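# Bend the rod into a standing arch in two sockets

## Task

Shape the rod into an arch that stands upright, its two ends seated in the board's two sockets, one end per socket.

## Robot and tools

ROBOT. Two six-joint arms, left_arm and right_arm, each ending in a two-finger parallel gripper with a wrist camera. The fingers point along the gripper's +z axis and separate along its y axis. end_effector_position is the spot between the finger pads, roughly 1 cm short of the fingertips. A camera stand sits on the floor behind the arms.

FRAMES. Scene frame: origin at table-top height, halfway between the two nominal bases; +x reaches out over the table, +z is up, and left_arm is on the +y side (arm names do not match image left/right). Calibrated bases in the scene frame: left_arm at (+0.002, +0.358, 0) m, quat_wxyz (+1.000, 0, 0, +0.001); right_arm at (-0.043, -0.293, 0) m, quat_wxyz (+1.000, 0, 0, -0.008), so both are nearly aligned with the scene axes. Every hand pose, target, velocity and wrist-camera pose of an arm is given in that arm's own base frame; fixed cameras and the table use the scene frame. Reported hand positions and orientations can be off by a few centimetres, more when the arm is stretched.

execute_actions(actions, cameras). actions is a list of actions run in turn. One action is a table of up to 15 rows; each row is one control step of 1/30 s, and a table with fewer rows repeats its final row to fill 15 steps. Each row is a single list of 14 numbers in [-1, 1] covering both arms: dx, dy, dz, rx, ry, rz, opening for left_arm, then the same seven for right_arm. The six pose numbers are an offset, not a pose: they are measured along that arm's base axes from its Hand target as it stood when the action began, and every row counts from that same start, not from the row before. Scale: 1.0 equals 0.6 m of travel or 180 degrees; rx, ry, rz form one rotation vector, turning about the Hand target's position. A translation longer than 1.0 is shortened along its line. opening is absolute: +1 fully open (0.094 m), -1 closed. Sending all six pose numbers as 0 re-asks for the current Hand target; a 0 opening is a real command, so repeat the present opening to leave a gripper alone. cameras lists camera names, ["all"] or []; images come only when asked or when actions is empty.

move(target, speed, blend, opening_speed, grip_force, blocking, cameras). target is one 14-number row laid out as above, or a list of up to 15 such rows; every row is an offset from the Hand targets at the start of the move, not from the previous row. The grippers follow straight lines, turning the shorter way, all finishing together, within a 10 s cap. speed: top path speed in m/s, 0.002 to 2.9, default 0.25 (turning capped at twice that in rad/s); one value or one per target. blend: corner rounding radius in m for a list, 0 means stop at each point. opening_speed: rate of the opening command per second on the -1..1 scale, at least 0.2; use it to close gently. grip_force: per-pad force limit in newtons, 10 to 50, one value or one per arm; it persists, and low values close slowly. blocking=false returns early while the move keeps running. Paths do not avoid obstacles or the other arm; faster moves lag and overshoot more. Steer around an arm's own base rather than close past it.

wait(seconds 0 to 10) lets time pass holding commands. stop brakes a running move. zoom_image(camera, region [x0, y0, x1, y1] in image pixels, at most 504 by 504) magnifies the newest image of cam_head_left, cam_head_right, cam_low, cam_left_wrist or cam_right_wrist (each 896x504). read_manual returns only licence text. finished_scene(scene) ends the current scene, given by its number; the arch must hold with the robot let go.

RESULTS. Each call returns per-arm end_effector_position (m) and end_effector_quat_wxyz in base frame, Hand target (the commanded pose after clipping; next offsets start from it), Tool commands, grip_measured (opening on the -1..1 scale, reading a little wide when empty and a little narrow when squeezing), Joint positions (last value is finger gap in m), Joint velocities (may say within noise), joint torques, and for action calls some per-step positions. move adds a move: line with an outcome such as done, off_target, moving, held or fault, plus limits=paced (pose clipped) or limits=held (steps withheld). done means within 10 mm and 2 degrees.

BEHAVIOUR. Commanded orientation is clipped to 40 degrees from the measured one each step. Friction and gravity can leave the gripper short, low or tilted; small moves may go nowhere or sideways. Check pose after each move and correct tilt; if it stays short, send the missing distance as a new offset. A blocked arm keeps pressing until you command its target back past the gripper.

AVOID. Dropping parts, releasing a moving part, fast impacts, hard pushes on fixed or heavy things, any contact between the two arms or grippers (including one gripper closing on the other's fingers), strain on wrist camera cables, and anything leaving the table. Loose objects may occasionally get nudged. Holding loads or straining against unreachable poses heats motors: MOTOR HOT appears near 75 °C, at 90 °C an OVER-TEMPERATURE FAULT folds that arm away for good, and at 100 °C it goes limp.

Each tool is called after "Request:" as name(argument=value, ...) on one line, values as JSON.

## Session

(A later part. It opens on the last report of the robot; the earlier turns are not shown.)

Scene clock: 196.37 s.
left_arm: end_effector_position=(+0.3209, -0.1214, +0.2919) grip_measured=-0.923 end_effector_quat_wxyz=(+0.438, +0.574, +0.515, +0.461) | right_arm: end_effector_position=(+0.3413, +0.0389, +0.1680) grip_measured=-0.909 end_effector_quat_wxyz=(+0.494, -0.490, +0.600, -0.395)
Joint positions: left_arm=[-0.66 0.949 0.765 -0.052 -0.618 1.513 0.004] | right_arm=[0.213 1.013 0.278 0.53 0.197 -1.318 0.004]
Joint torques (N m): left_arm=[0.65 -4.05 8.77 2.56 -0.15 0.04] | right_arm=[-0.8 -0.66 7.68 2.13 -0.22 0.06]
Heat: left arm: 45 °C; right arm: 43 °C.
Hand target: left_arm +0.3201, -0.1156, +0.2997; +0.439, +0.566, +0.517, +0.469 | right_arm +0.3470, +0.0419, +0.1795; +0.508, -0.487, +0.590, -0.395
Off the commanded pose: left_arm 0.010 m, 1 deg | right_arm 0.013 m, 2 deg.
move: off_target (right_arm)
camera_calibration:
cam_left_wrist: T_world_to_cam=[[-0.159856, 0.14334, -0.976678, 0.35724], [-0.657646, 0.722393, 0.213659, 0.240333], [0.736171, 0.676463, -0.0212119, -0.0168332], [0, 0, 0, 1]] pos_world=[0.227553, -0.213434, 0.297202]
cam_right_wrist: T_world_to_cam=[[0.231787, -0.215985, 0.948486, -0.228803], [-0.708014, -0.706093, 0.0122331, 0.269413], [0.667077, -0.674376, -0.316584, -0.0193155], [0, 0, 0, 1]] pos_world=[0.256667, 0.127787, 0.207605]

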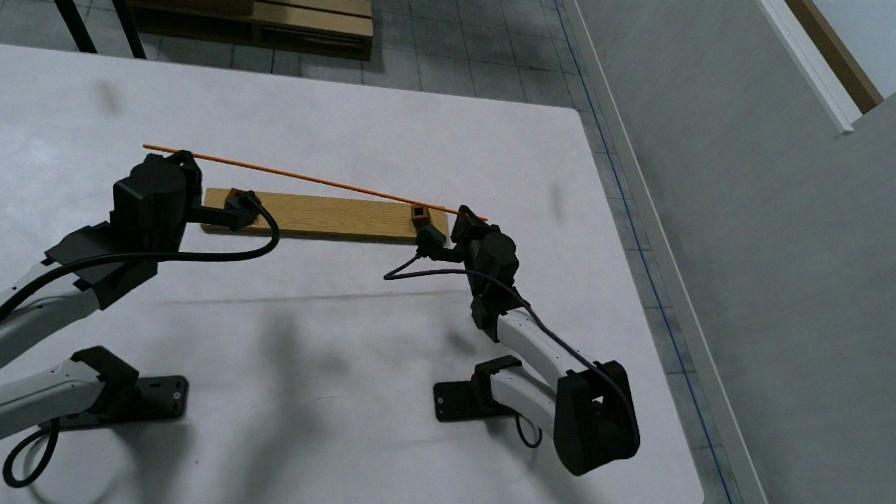

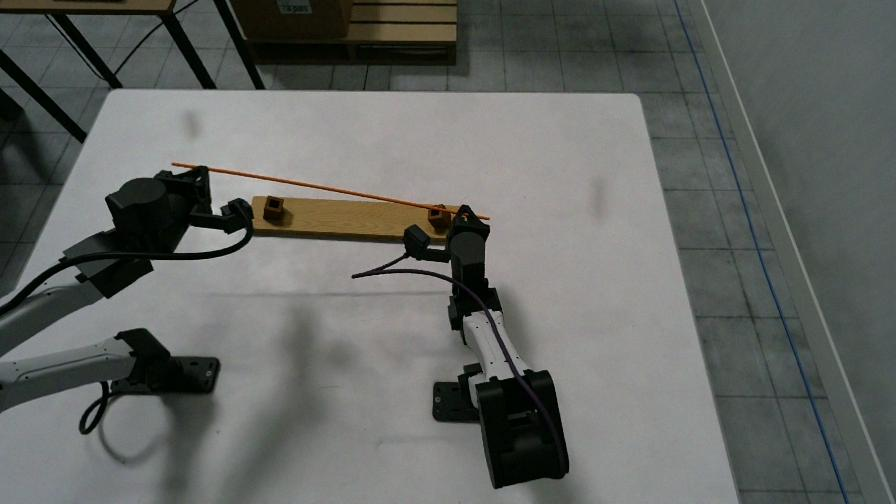

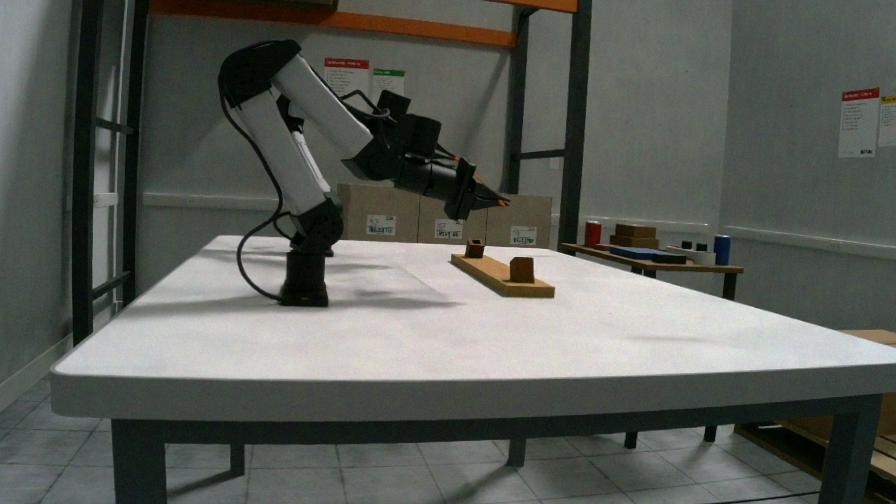

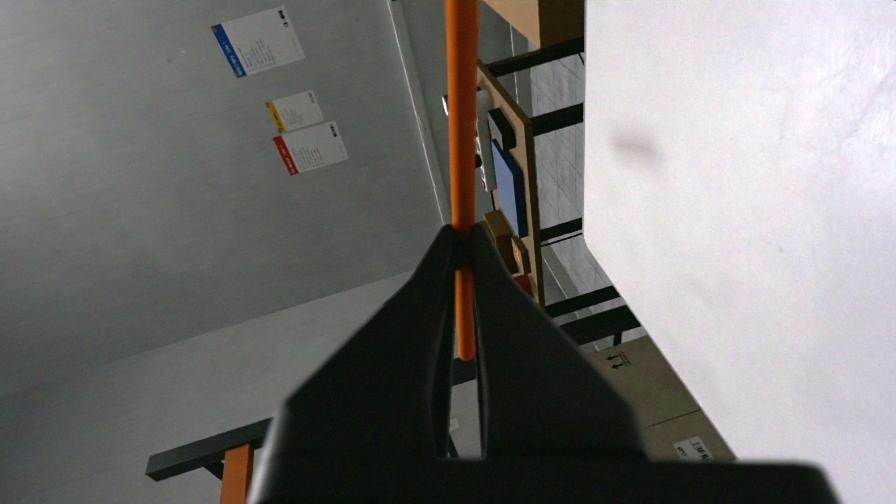

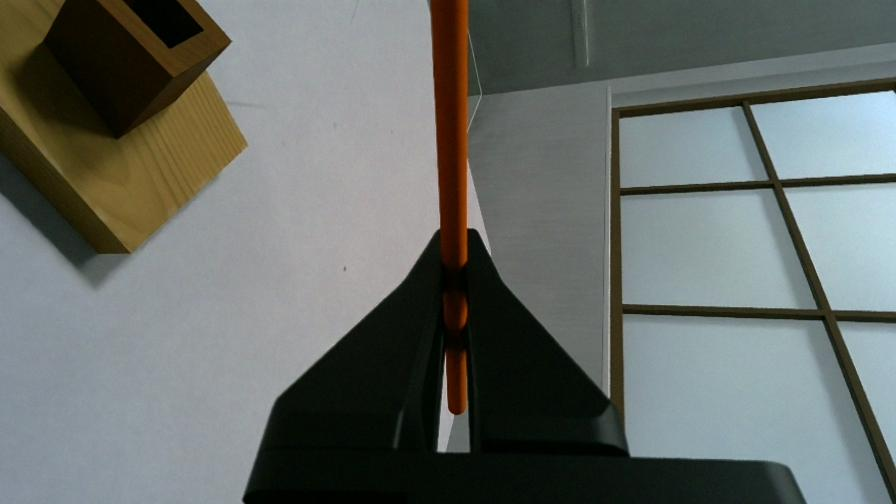

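Request:
move(target=[[0,0,0,0,0,0,-0.8,0.0,0.0,0,0,0,0,-1],[0.023,0,-0.004,0,0,0,-0.8,0.0,0.0,0,0,0,0,-1]], cameras=["cam_left_wrist","cam_low"], speed=0.03)

Scene clock: 200.03 s.
left_arm: end_effector_position=(+0.3303, -0.1146, +0.2867) grip_measured=-0.802 end_effector_quat_wxyz=(+0.428, +0.573, +0.522, +0.465) | right_arm: end_effector_position=(+0.3413, +0.0389, +0.1680) grip_measured=-0.909 end_effector_quat_wxyz=(+0.494, -0.492, +0.598, -0.396)
Joint positions: left_arm=[-0.618 0.977 0.765 -0.034 -0.598 1.519 0.009] | right_arm=[0.213 1.013 0.278 0.53 0.197 -1.323 0.004]
Joint torques (N m): left_arm=[0.65 -2.4 9.43 2.87 0.05 0.09] | right_arm=[-0.81 -0.68 7.68 2.13 -0.21 0.11]
Heat: left arm: 46 °C; right arm: 44 °C.
Hand target: left_arm +0.3339, -0.1155, +0.2973; +0.439, +0.566, +0.517, +0.469 | right_arm +0.3470, +0.0419, +0.1795; +0.508, -0.487, +0.590, -0.395
Off the commanded pose: left_arm 0.011 m, 2 deg | right_arm 0.013 m, 2 deg.
move: off_target (left_arm, right_arm)
camera_calibration:
cam_left_wrist: T_world_to_cam=[[-0.172726, 0.147179, -0.973912, 0.356555], [-0.670815, 0.706437, 0.225728, 0.241756], [0.72123, 0.692304, -0.0232902, -0.021121], [0, 0, 0, 1]] pos_world=[0.238993, -0.208641, 0.29219]
Images, in order (width x height): cam_low 896x504, cam_left_wrist 896x504.

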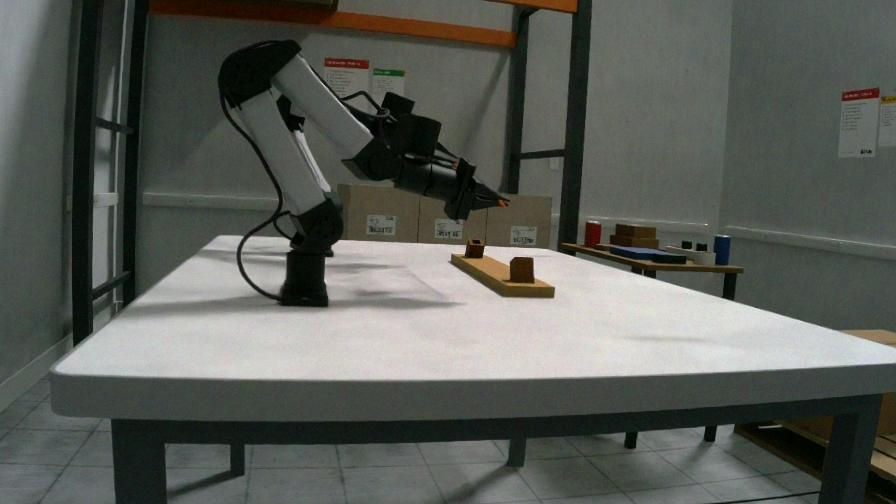

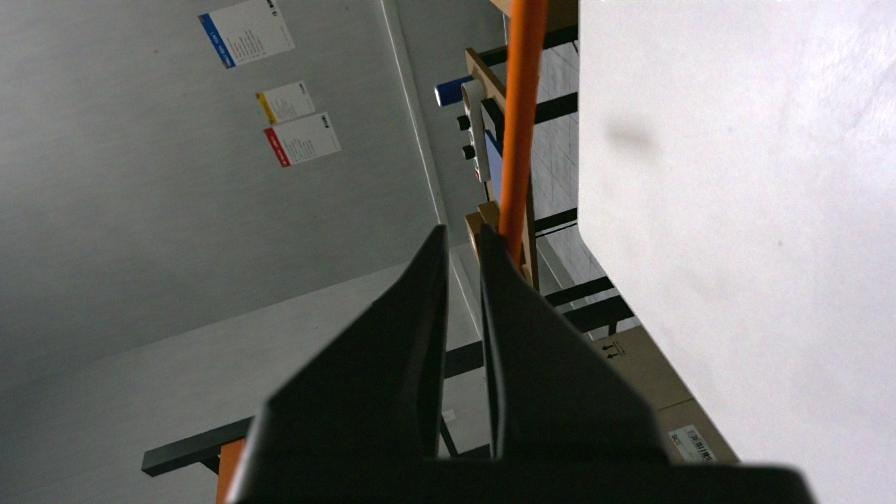

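Request:
move(target=[-0.13,0,0,0,0,0,0.3,0.0,0.0,0,0,0,0,-1], cameras=["all"], speed=0.1)

Scene clock: 202.97 s.
left_arm: end_effector_position=(+0.2574, -0.1174, +0.3001) grip_measured=+0.298 end_effector_quat_wxyz=(+0.444, +0.567, +0.513, +0.468) | right_arm: end_effector_position=(+0.3413, +0.0389, +0.1680) grip_measured=-0.909 end_effector_quat_wxyz=(+0.493, -0.492, +0.598, -0.396)
Joint positions: left_arm=[-0.922 0.741 0.73 -0.257 -0.881 1.438 0.061] | right_arm=[0.213 1.013 0.278 0.53 0.197 -1.325 0.004]
Joint torques (N m): left_arm=[-0.73 -0.75 7.47 2.32 -0.25 -0.14] | right_arm=[-0.8 -0.68 7.66 2.13 -0.21 0.11]
Heat: left arm: 46 °C; right arm: 44 °C.
Hand target: left_arm +0.2559, -0.1156, +0.2973; +0.439, +0.566, +0.517, +0.469 | right_arm +0.3470, +0.0418, +0.1795; +0.508, -0.487, +0.590, -0.395
Off the commanded pose: left_arm 0.004 m, 1 deg | right_arm 0.013 m, 2 deg.
move: off_target (right_arm)
camera_calibration:
cam_left_wrist: T_world_to_cam=[[-0.138607, 0.137662, -0.980733, 0.349632], [-0.666245, 0.719736, 0.195187, 0.201333], [0.732739, 0.680463, -0.00804394, 0.0248457], [0, 0, 0, 1]] pos_world=[0.164393, -0.209944, 0.303797]
cam_right_wrist: T_world_to_cam=[[0.232024, -0.209291, 0.949927, -0.229396], [-0.70702, -0.706991, 0.0169262, 0.268375], [0.668048, -0.675544, -0.312012, -0.0203541], [0, 0, 0, 1]] pos_world=[0.256569, 0.127978, 0.207016]

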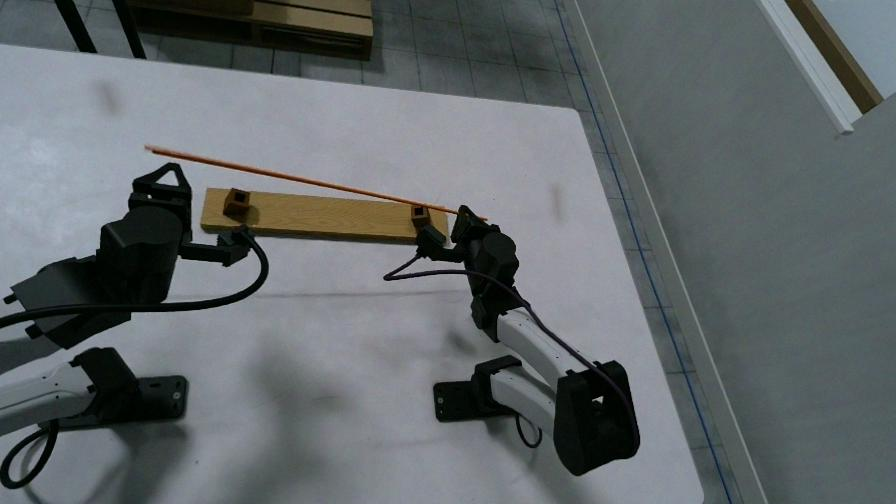

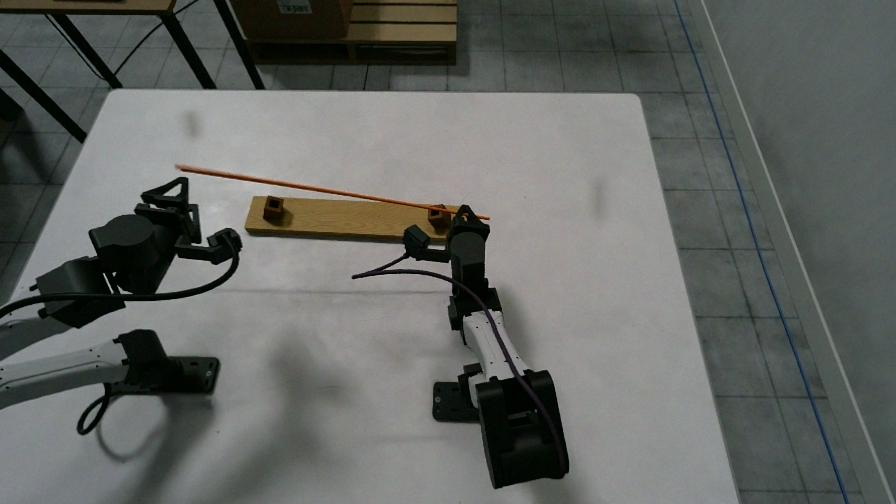

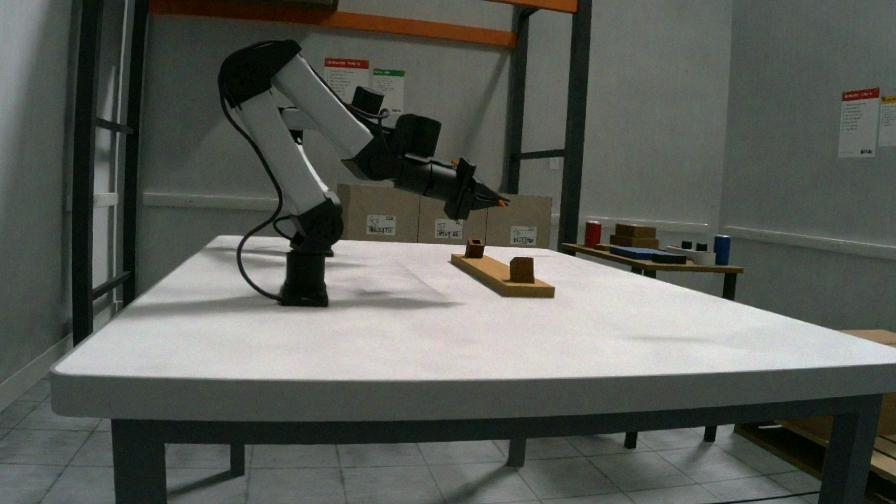

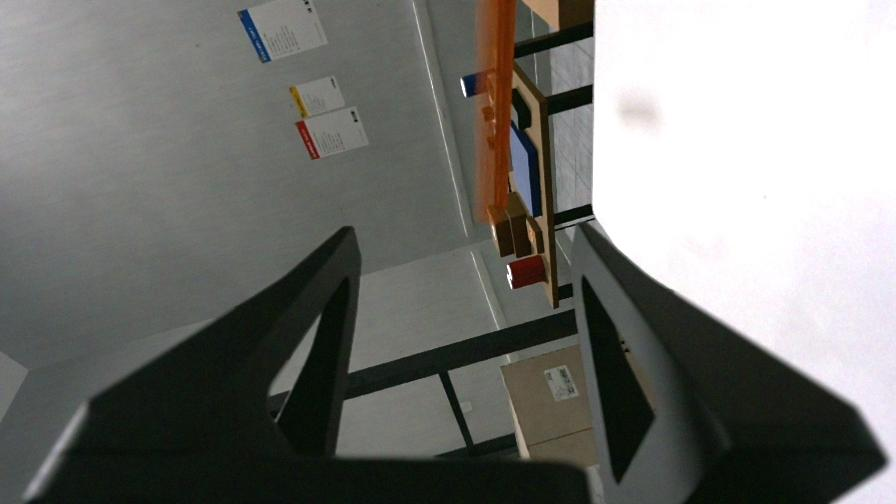

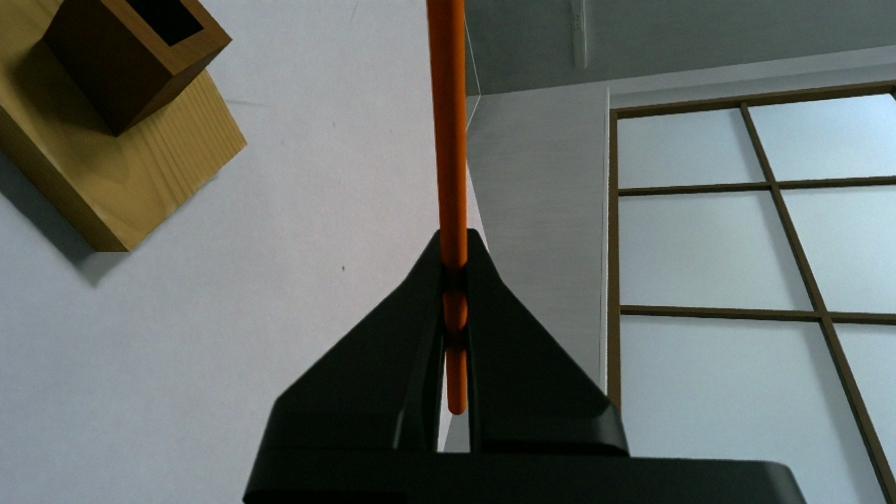

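Request:
move(target=[0.09,-0.005,-0.03,0,0,0,0.3,0.0,0.0,0,0,0,0,-1], cameras=["cam_left_wrist","cam_head_left","cam_head_right"], speed=0.08)

Scene clock: 209.83 s.
left_arm: end_effector_position=(+0.3080, -0.1179, +0.2801) grip_measured=+0.298 end_effector_quat_wxyz=(+0.437, +0.565, +0.521, +0.467) | right_arm: end_effector_position=(+0.3413, +0.0389, +0.1680) grip_measured=-0.909 end_effector_quat_wxyz=(+0.493, -0.492, +0.598, -0.396)
Joint positions: left_arm=[-0.705 0.899 0.694 -0.03 -0.684 1.494 0.061] | right_arm=[0.213 1.013 0.278 0.53 0.197 -1.325 0.004]
Joint torques (N m): left_arm=[0.53 -1.74 7.28 2.85 0.04 0.1] | right_arm=[-0.79 -0.68 7.66 2.13 -0.21 0.12]
Heat: left arm: 45 °C; right arm: 44 °C.
Hand target: left_arm +0.3099, -0.1184, +0.2793; +0.439, +0.566, +0.517, +0.469 | right_arm +0.3470, +0.0418, +0.1795; +0.508, -0.487, +0.590, -0.395
Off the commanded pose: left_arm 0.002 m, 0 deg | right_arm 0.013 m, 2 deg.
move: off_target (right_arm)
camera_calibration:
cam_left_wrist: T_world_to_cam=[[-0.153454, 0.133715, -0.979067, 0.340711], [-0.675273, 0.70917, 0.202693, 0.238729], [0.721428, 0.692241, -0.0185308, -0.00433431], [0, 0, 0, 1]] pos_world=[0.216618, -0.211858, 0.28511]
Images, in order (width x height): cam_head_left 896x504, cam_head_right 896x504, cam_left_wrist 896x504.

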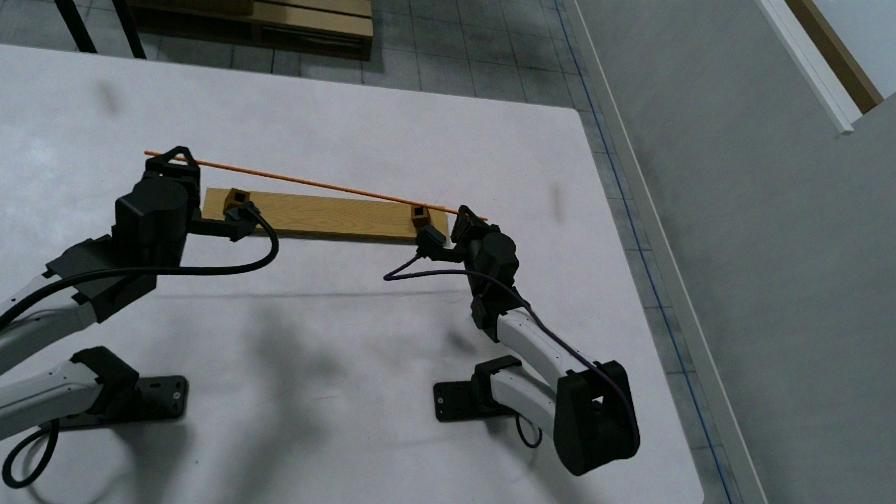

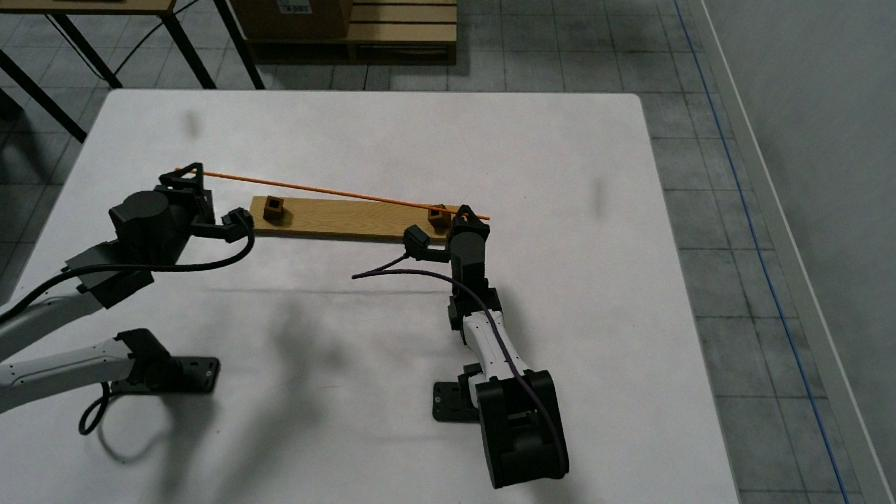

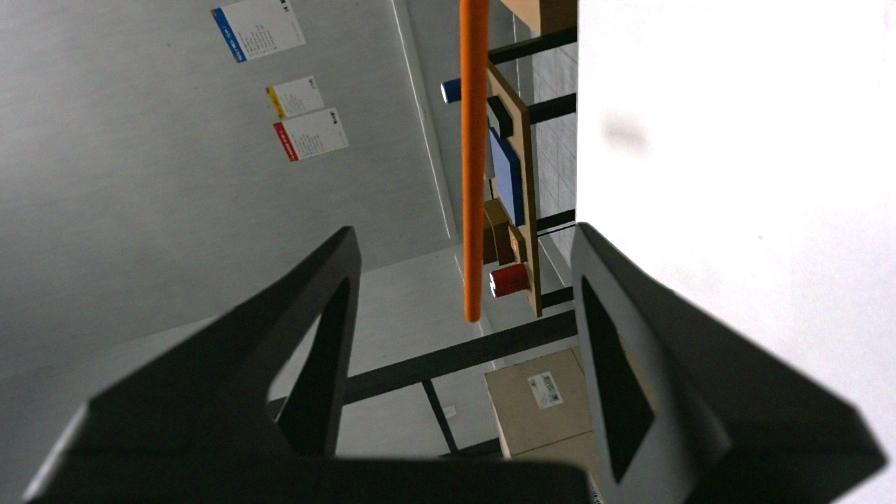

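Request:
move(target=[0.047,-0.007,-0.008,0,0,0,0.0,0.0,0.0,0,0,0,0,-1], cameras=["cam_left_wrist"], speed=0.06)

Scene clock: 213.57 s.
left_arm: end_effector_position=(+0.3343, -0.1217, +0.2649) grip_measured=+0.002 end_effector_quat_wxyz=(+0.429, +0.573, +0.521, +0.465) | right_arm: end_effector_position=(+0.3413, +0.0389, +0.1680) grip_measured=-0.909 end_effector_quat_wxyz=(+0.493, -0.492, +0.598, -0.396)
Joint positions: left_arm=[-0.635 1.013 0.694 0.073 -0.615 1.515 0.047] | right_arm=[0.213 1.013 0.278 0.53 0.197 -1.325 0.004]
Joint torques (N m): left_arm=[0.69 -2.76 9.24 2.86 0.07 0.09] | right_arm=[-0.8 -0.68 7.69 2.13 -0.22 0.12]
Heat: left arm: 46 °C; right arm: 44 °C.
Hand target: left_arm +0.3381, -0.1227, +0.2746; +0.439, +0.566, +0.517, +0.469 | right_arm +0.3470, +0.0418, +0.1795; +0.508, -0.487, +0.590, -0.395
Off the commanded pose: left_arm 0.010 m, 2 deg | right_arm 0.013 m, 2 deg.
move: off_target (right_arm)
camera_calibration:
cam_left_wrist: T_world_to_cam=[[-0.171042, 0.147284, -0.974193, 0.336651], [-0.670805, 0.706796, 0.224633, 0.25477], [0.72164, 0.691916, -0.0220925, -0.0201086], [0, 0, 0, 1]] pos_world=[0.242994, -0.21574, 0.270289]
Images, in order (width x height): cam_left_wrist 896x504.

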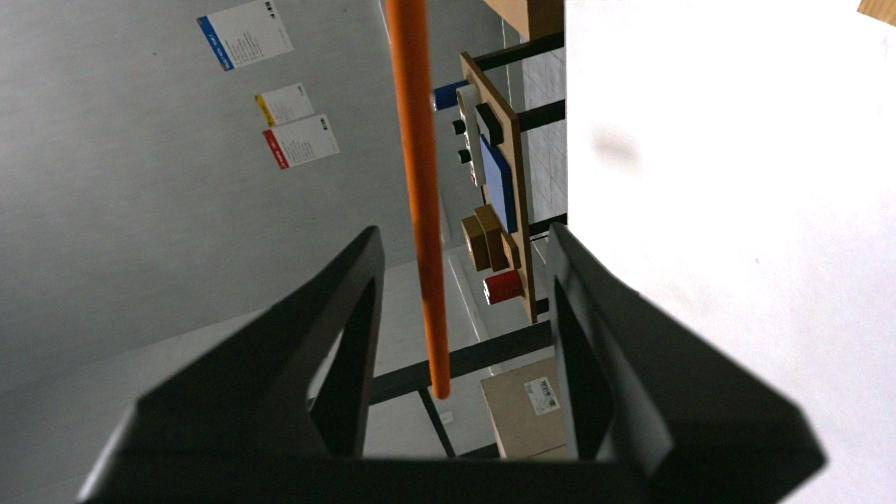

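Request:
move(target=[0.007,0,0.02,0,0,0,-0.3,0.0,0.0,0,0,0,0,-1], cameras=["cam_left_wrist"], speed=0.05)

Scene clock: 215.77 s.
left_arm: end_effector_position=(+0.3392, -0.1221, +0.2771) grip_measured=-0.298 end_effector_quat_wxyz=(+0.437, +0.566, +0.520, +0.467) | right_arm: end_effector_position=(+0.3413, +0.0389, +0.1680) grip_measured=-0.909 end_effector_quat_wxyz=(+0.493, -0.492, +0.598, -0.396)
Joint positions: left_arm=[-0.623 1.025 0.73 0.072 -0.603 1.518 0.033] | right_arm=[0.213 1.013 0.278 0.53 0.197 -1.325 0.004]
Joint torques (N m): left_arm=[0.68 -2.74 10.58 2.51 0.08 0.08] | right_arm=[-0.8 -0.68 7.69 2.13 -0.22 0.12]
Heat: left arm: 46 °C; right arm: 44 °C.
Hand target: left_arm +0.3423, -0.1227, +0.2865; +0.439, +0.566, +0.517, +0.469 | right_arm +0.3470, +0.0418, +0.1795; +0.508, -0.487, +0.590, -0.395
Off the commanded pose: left_arm 0.010 m, 1 deg | right_arm 0.013 m, 2 deg.
move: off_target (right_arm)
camera_calibration:
cam_left_wrist: T_world_to_cam=[[-0.154853, 0.135417, -0.978613, 0.343706], [-0.67474, 0.709047, 0.204884, 0.262605], [0.721627, 0.692036, -0.0184269, -0.0241136], [0, 0, 0, 1]] pos_world=[0.247815, -0.216055, 0.282107]
Images, in order (width x height): cam_left_wrist 896x504.

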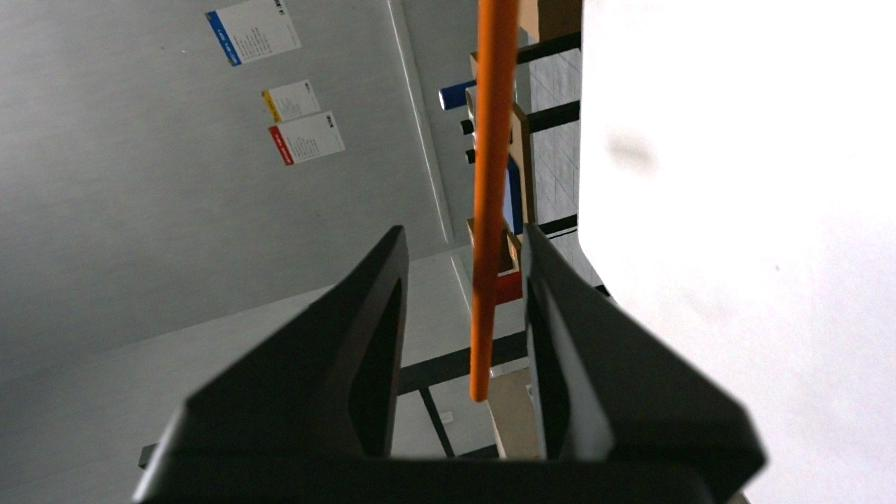

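Request:
move(target=[[0.004,0,-0.009,0,0,0,-0.5,0.0,0.0,0,0,0,0,-1],[0.004,0,-0.009,0,0,0,-1,0.0,0.0,0,0,0,0,-1]], cameras=["all"], speed=0.05, opening_speed=0.4)

Scene clock: 220.27 s.
left_arm: end_effector_position=(+0.3413, -0.1221, +0.2735) grip_measured=-0.918 end_effector_quat_wxyz=(+0.432, +0.570, +0.520, +0.466) | right_arm: end_effector_position=(+0.3413, +0.0390, +0.1680) grip_measured=-0.909 end_effector_quat_wxyz=(+0.493, -0.492, +0.598, -0.396)
Joint positions: left_arm=[-0.616 1.035 0.73 0.072 -0.596 1.522 0.004] | right_arm=[0.213 1.013 0.278 0.53 0.197 -1.325 0.004]
Joint torques (N m): left_arm=[0.68 -2.88 9.24 2.8 0.07 0.06] | right_arm=[-0.8 -0.68 7.68 2.13 -0.21 0.12]
Heat: left arm: 46 °C; right arm: 45 °C.
Hand target: left_arm +0.3447, -0.1228, +0.2811; +0.439, +0.566, +0.517, +0.469 | right_arm +0.3470, +0.0419, +0.1795; +0.508, -0.487, +0.590, -0.395
Off the commanded pose: left_arm 0.008 m, 1 deg | right_arm 0.013 m, 2 deg.
move: off_target (right_arm)
camera_calibration:
cam_left_wrist: T_world_to_cam=[[-0.164048, 0.144036, -0.97588, 0.34397], [-0.671778, 0.708119, 0.217443, 0.260217], [0.722359, 0.691246, -0.0194056, -0.0256998], [0, 0, 0, 1]] pos_world=[0.2498, -0.216044, 0.278593]
cam_right_wrist: T_world_to_cam=[[0.232047, -0.209292, 0.949922, -0.229377], [-0.706779, -0.707234, 0.0168309, 0.268294], [0.668294, -0.67529, -0.312035, -0.0203785], [0, 0, 0, 1]] pos_world=[0.25647, 0.127978, 0.207016]

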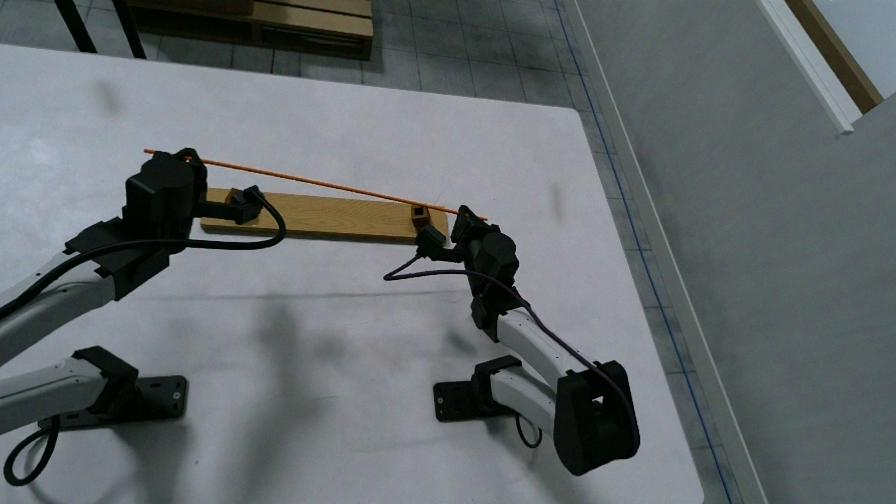

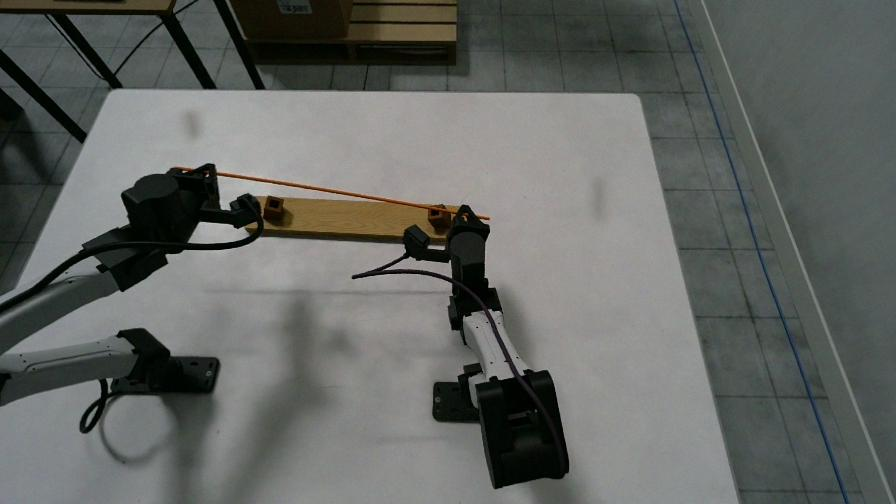

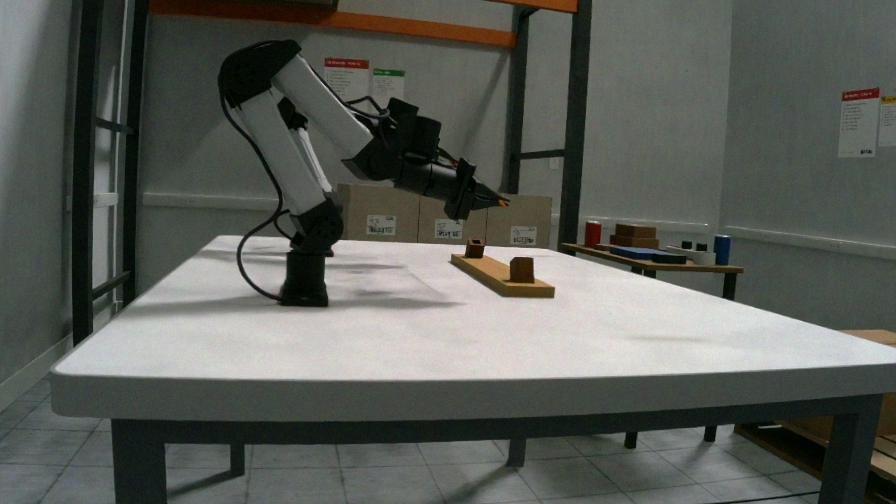

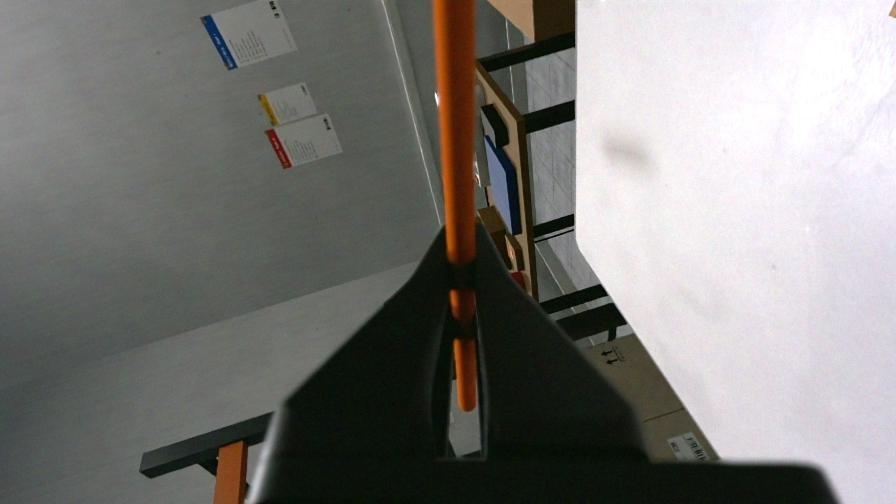

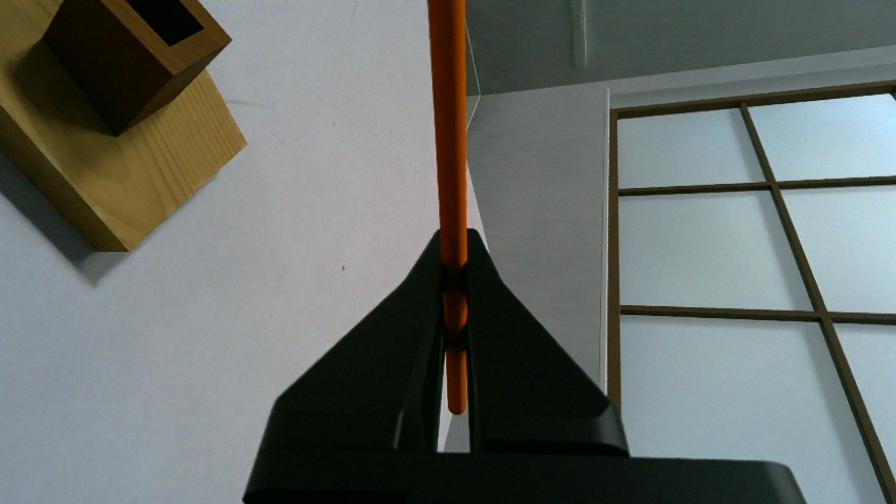

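Request:
move(target=[[0,0,0.067,-0.0833,0,0,-1,0,0,0.233,0.02,0,0,-1],[0,-0.033,0.067,-0.1667,0,0,-1,0,0.033,0.233,0.103,0,0,-1],[0,-0.108,0.067,-0.2778,0,0,-1,0,0.108,0.233,0.2144,0,0,-1]], blend=[0.01,0.01,0], cameras=["all"], speed=0.06)

Scene clock: 237.93 s.
left_arm: end_effector_position=(+0.3452, -0.1592, +0.3091) grip_measured=-0.918 end_effector_quat_wxyz=(+0.611, +0.307, +0.686, +0.248) | right_arm: end_effector_position=(+0.3450, +0.0773, +0.3102) grip_measured=-0.909 end_effector_quat_wxyz=(+0.610, -0.271, +0.708, -0.230)
Joint positions: left_arm=[-0.725 1.123 0.854 0.101 -0.682 0.699 0.004] | right_arm=[0.416 0.942 0.787 -0.009 0.407 -0.66 0.004]
Joint torques (N m): left_arm=[-3.07 -2.77 10.25 2.95 0.71 -0.01] | right_arm=[2.32 -0.44 6.91 2.35 -0.82 0.3]
Heat: left arm: 47 °C; right arm: 45 °C.
Hand target: left_arm +0.3447, -0.1875, +0.3214; +0.637, +0.327, +0.667, +0.206 | right_arm +0.3470, +0.1067, +0.3193; +0.641, -0.292, +0.687, -0.178
Off the commanded pose: left_arm 0.031 m, 6 deg | right_arm 0.031 m, 8 deg.
move: off_target (left_arm, right_arm)
camera_calibration:
cam_left_wrist: T_world_to_cam=[[-0.0970624, -0.645305, -0.757734, 0.168427], [-0.742514, 0.553922, -0.376621, 0.46484], [0.66276, 0.526072, -0.532913, 0.15073], [0, 0, 0, 1]] pos_world=[0.261601, -0.228093, 0.383018]
cam_right_wrist: T_world_to_cam=[[0.137094, -0.752547, 0.64411, -0.187681], [-0.77175, -0.488783, -0.406809, 0.432592], [0.620973, -0.44132, -0.647787, 0.149707], [0, 0, 0, 1]] pos_world=[0.266619, 0.136274, 0.393848]

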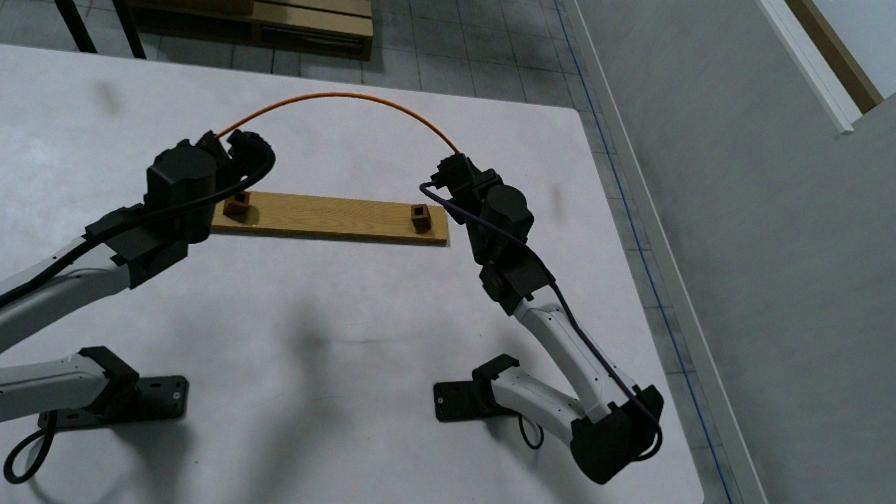

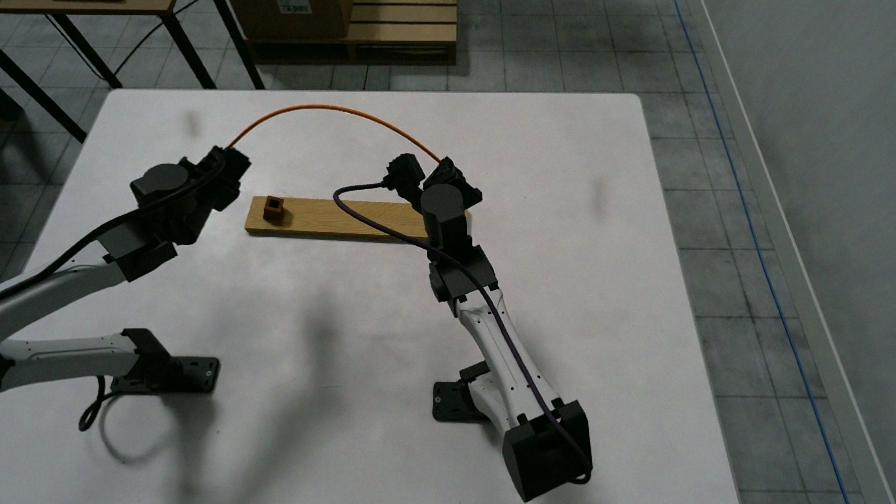

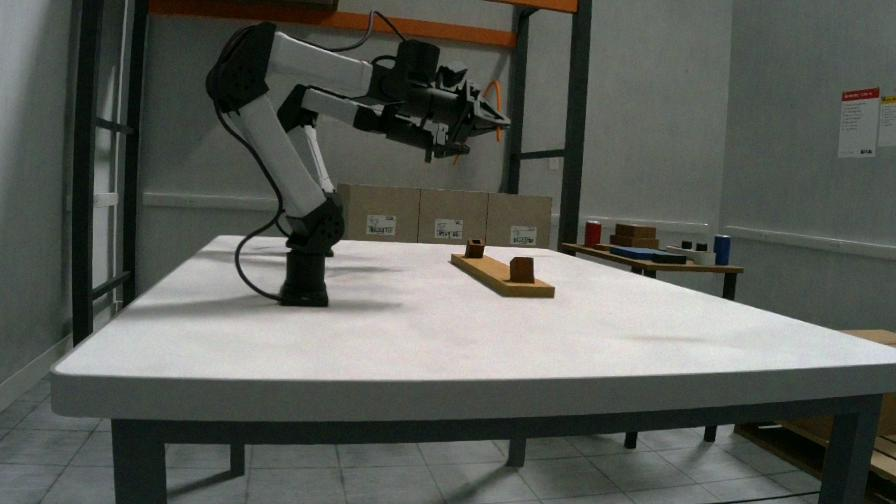

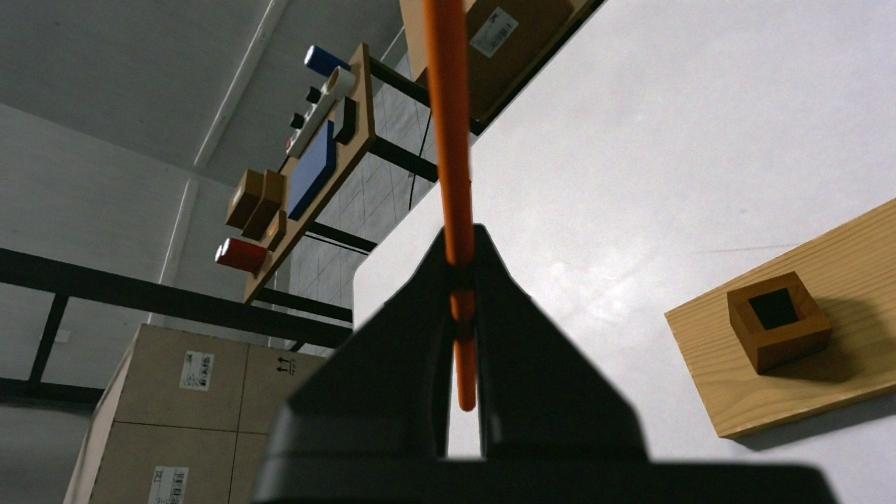

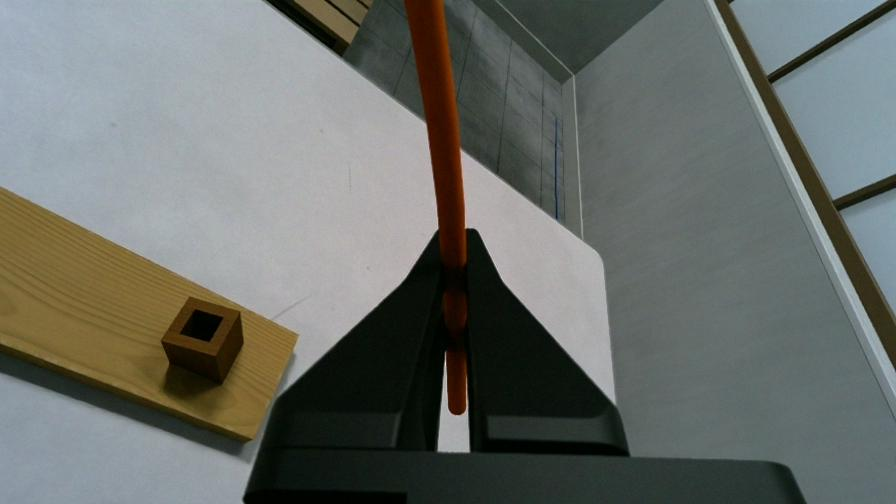

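Request:
move(target=[[0,-0.094,0,-0.139,0,0,-1,0,0.087,0,0.139,0,0,-1],[0.123,-0.094,-0.15,-0.139,0,0,-1,0.097,0.087,-0.15,0.139,0,0,-1]], blend=[0.01,0], cameras=["all"], speed=0.06)

Scene clock: 248.40 s.
left_arm: end_effector_position=(+0.4212, -0.2167, +0.2335) grip_measured=-0.918 end_effector_quat_wxyz=(+0.685, +0.139, +0.708, +0.099) | right_arm: end_effector_position=(+0.4052, +0.1244, +0.2291) grip_measured=-0.909 end_effector_quat_wxyz=(+0.676, -0.100, +0.724, -0.090)
Joint positions: left_arm=[-0.699 1.627 0.834 0.741 -0.648 0.305 0.004] | right_arm=[0.49 1.381 0.618 0.684 0.484 -0.232 0.004]
Joint torques (N m): left_arm=[-1.78 -7.53 6.89 2.89 1.04 0.14] | right_arm=[1.5 -2.62 5.5 2.29 -1.23 0.13]
Heat: left arm: 48 °C; right arm: 46 °C.
Hand target: left_arm +0.4185, -0.2439, +0.2311; +0.693, +0.181, +0.696, +0.057 | right_arm +0.4053, +0.1589, +0.2294; +0.689, -0.146, +0.710, -0.025
Off the commanded pose: left_arm 0.027 m, 7 deg | right_arm 0.034 m, 9 deg.
move: off_target (left_arm, right_arm)
camera_calibration:
cam_left_wrist: T_world_to_cam=[[-0.0370635, -0.921808, -0.385871, -0.0905621], [-0.719528, 0.292576, -0.629825, 0.517444], [0.693474, 0.254301, -0.67411, 0.0514848], [0, 0, 0, 1]] pos_world=[0.333255, -0.247965, 0.32566]
cam_right_wrist: T_world_to_cam=[[0.0575147, -0.965449, 0.254166, 0.0398726], [-0.748636, -0.210137, -0.628797, 0.47586], [0.660482, -0.154113, -0.734856, 0.0488552], [0, 0, 0, 1]] pos_world=[0.321685, 0.14602, 0.324987]

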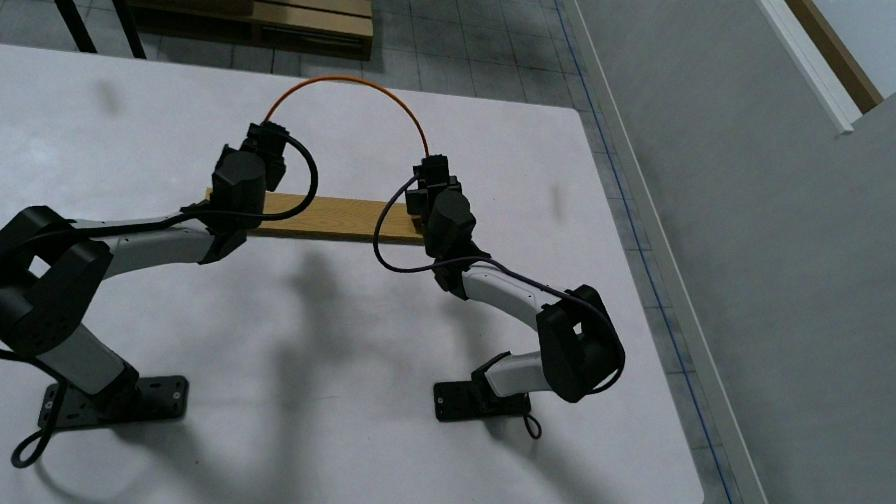

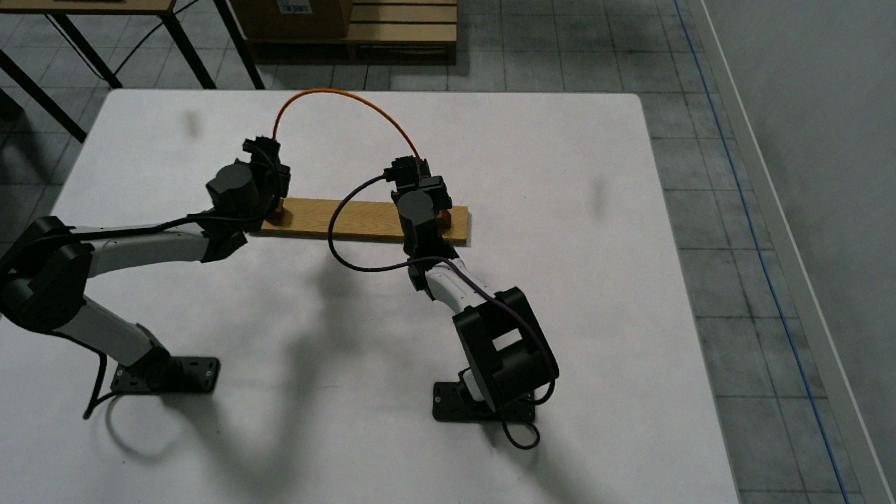

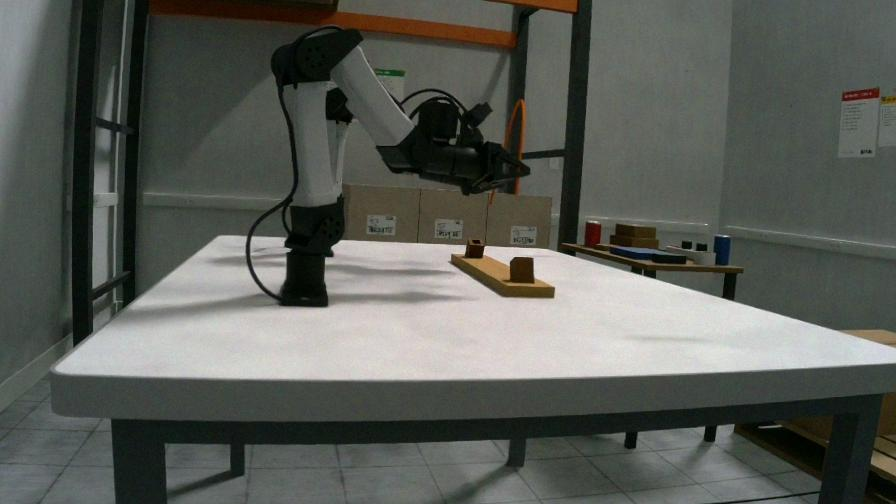

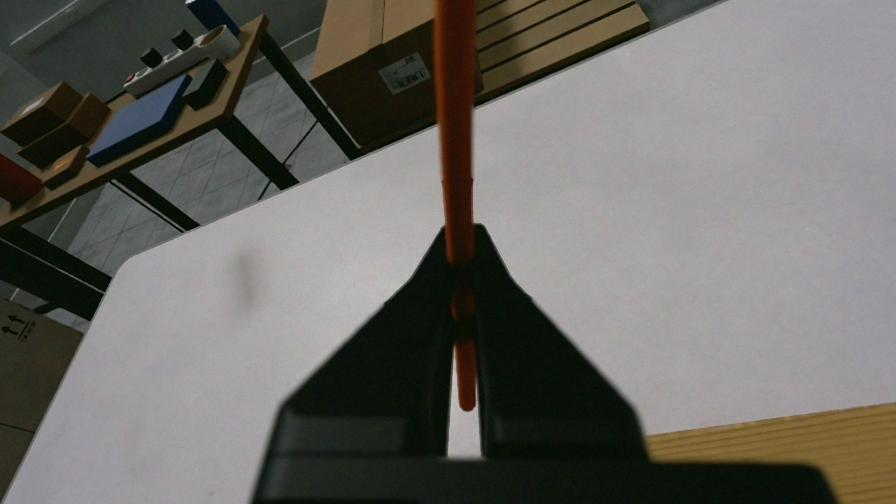

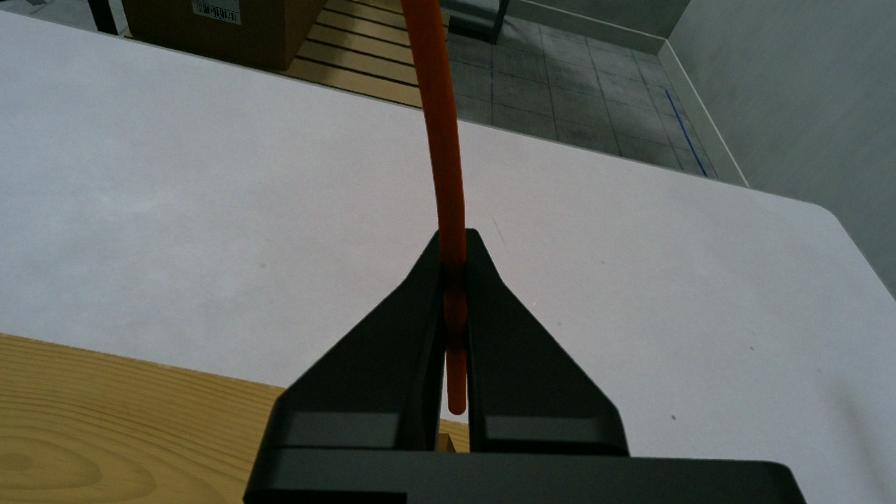

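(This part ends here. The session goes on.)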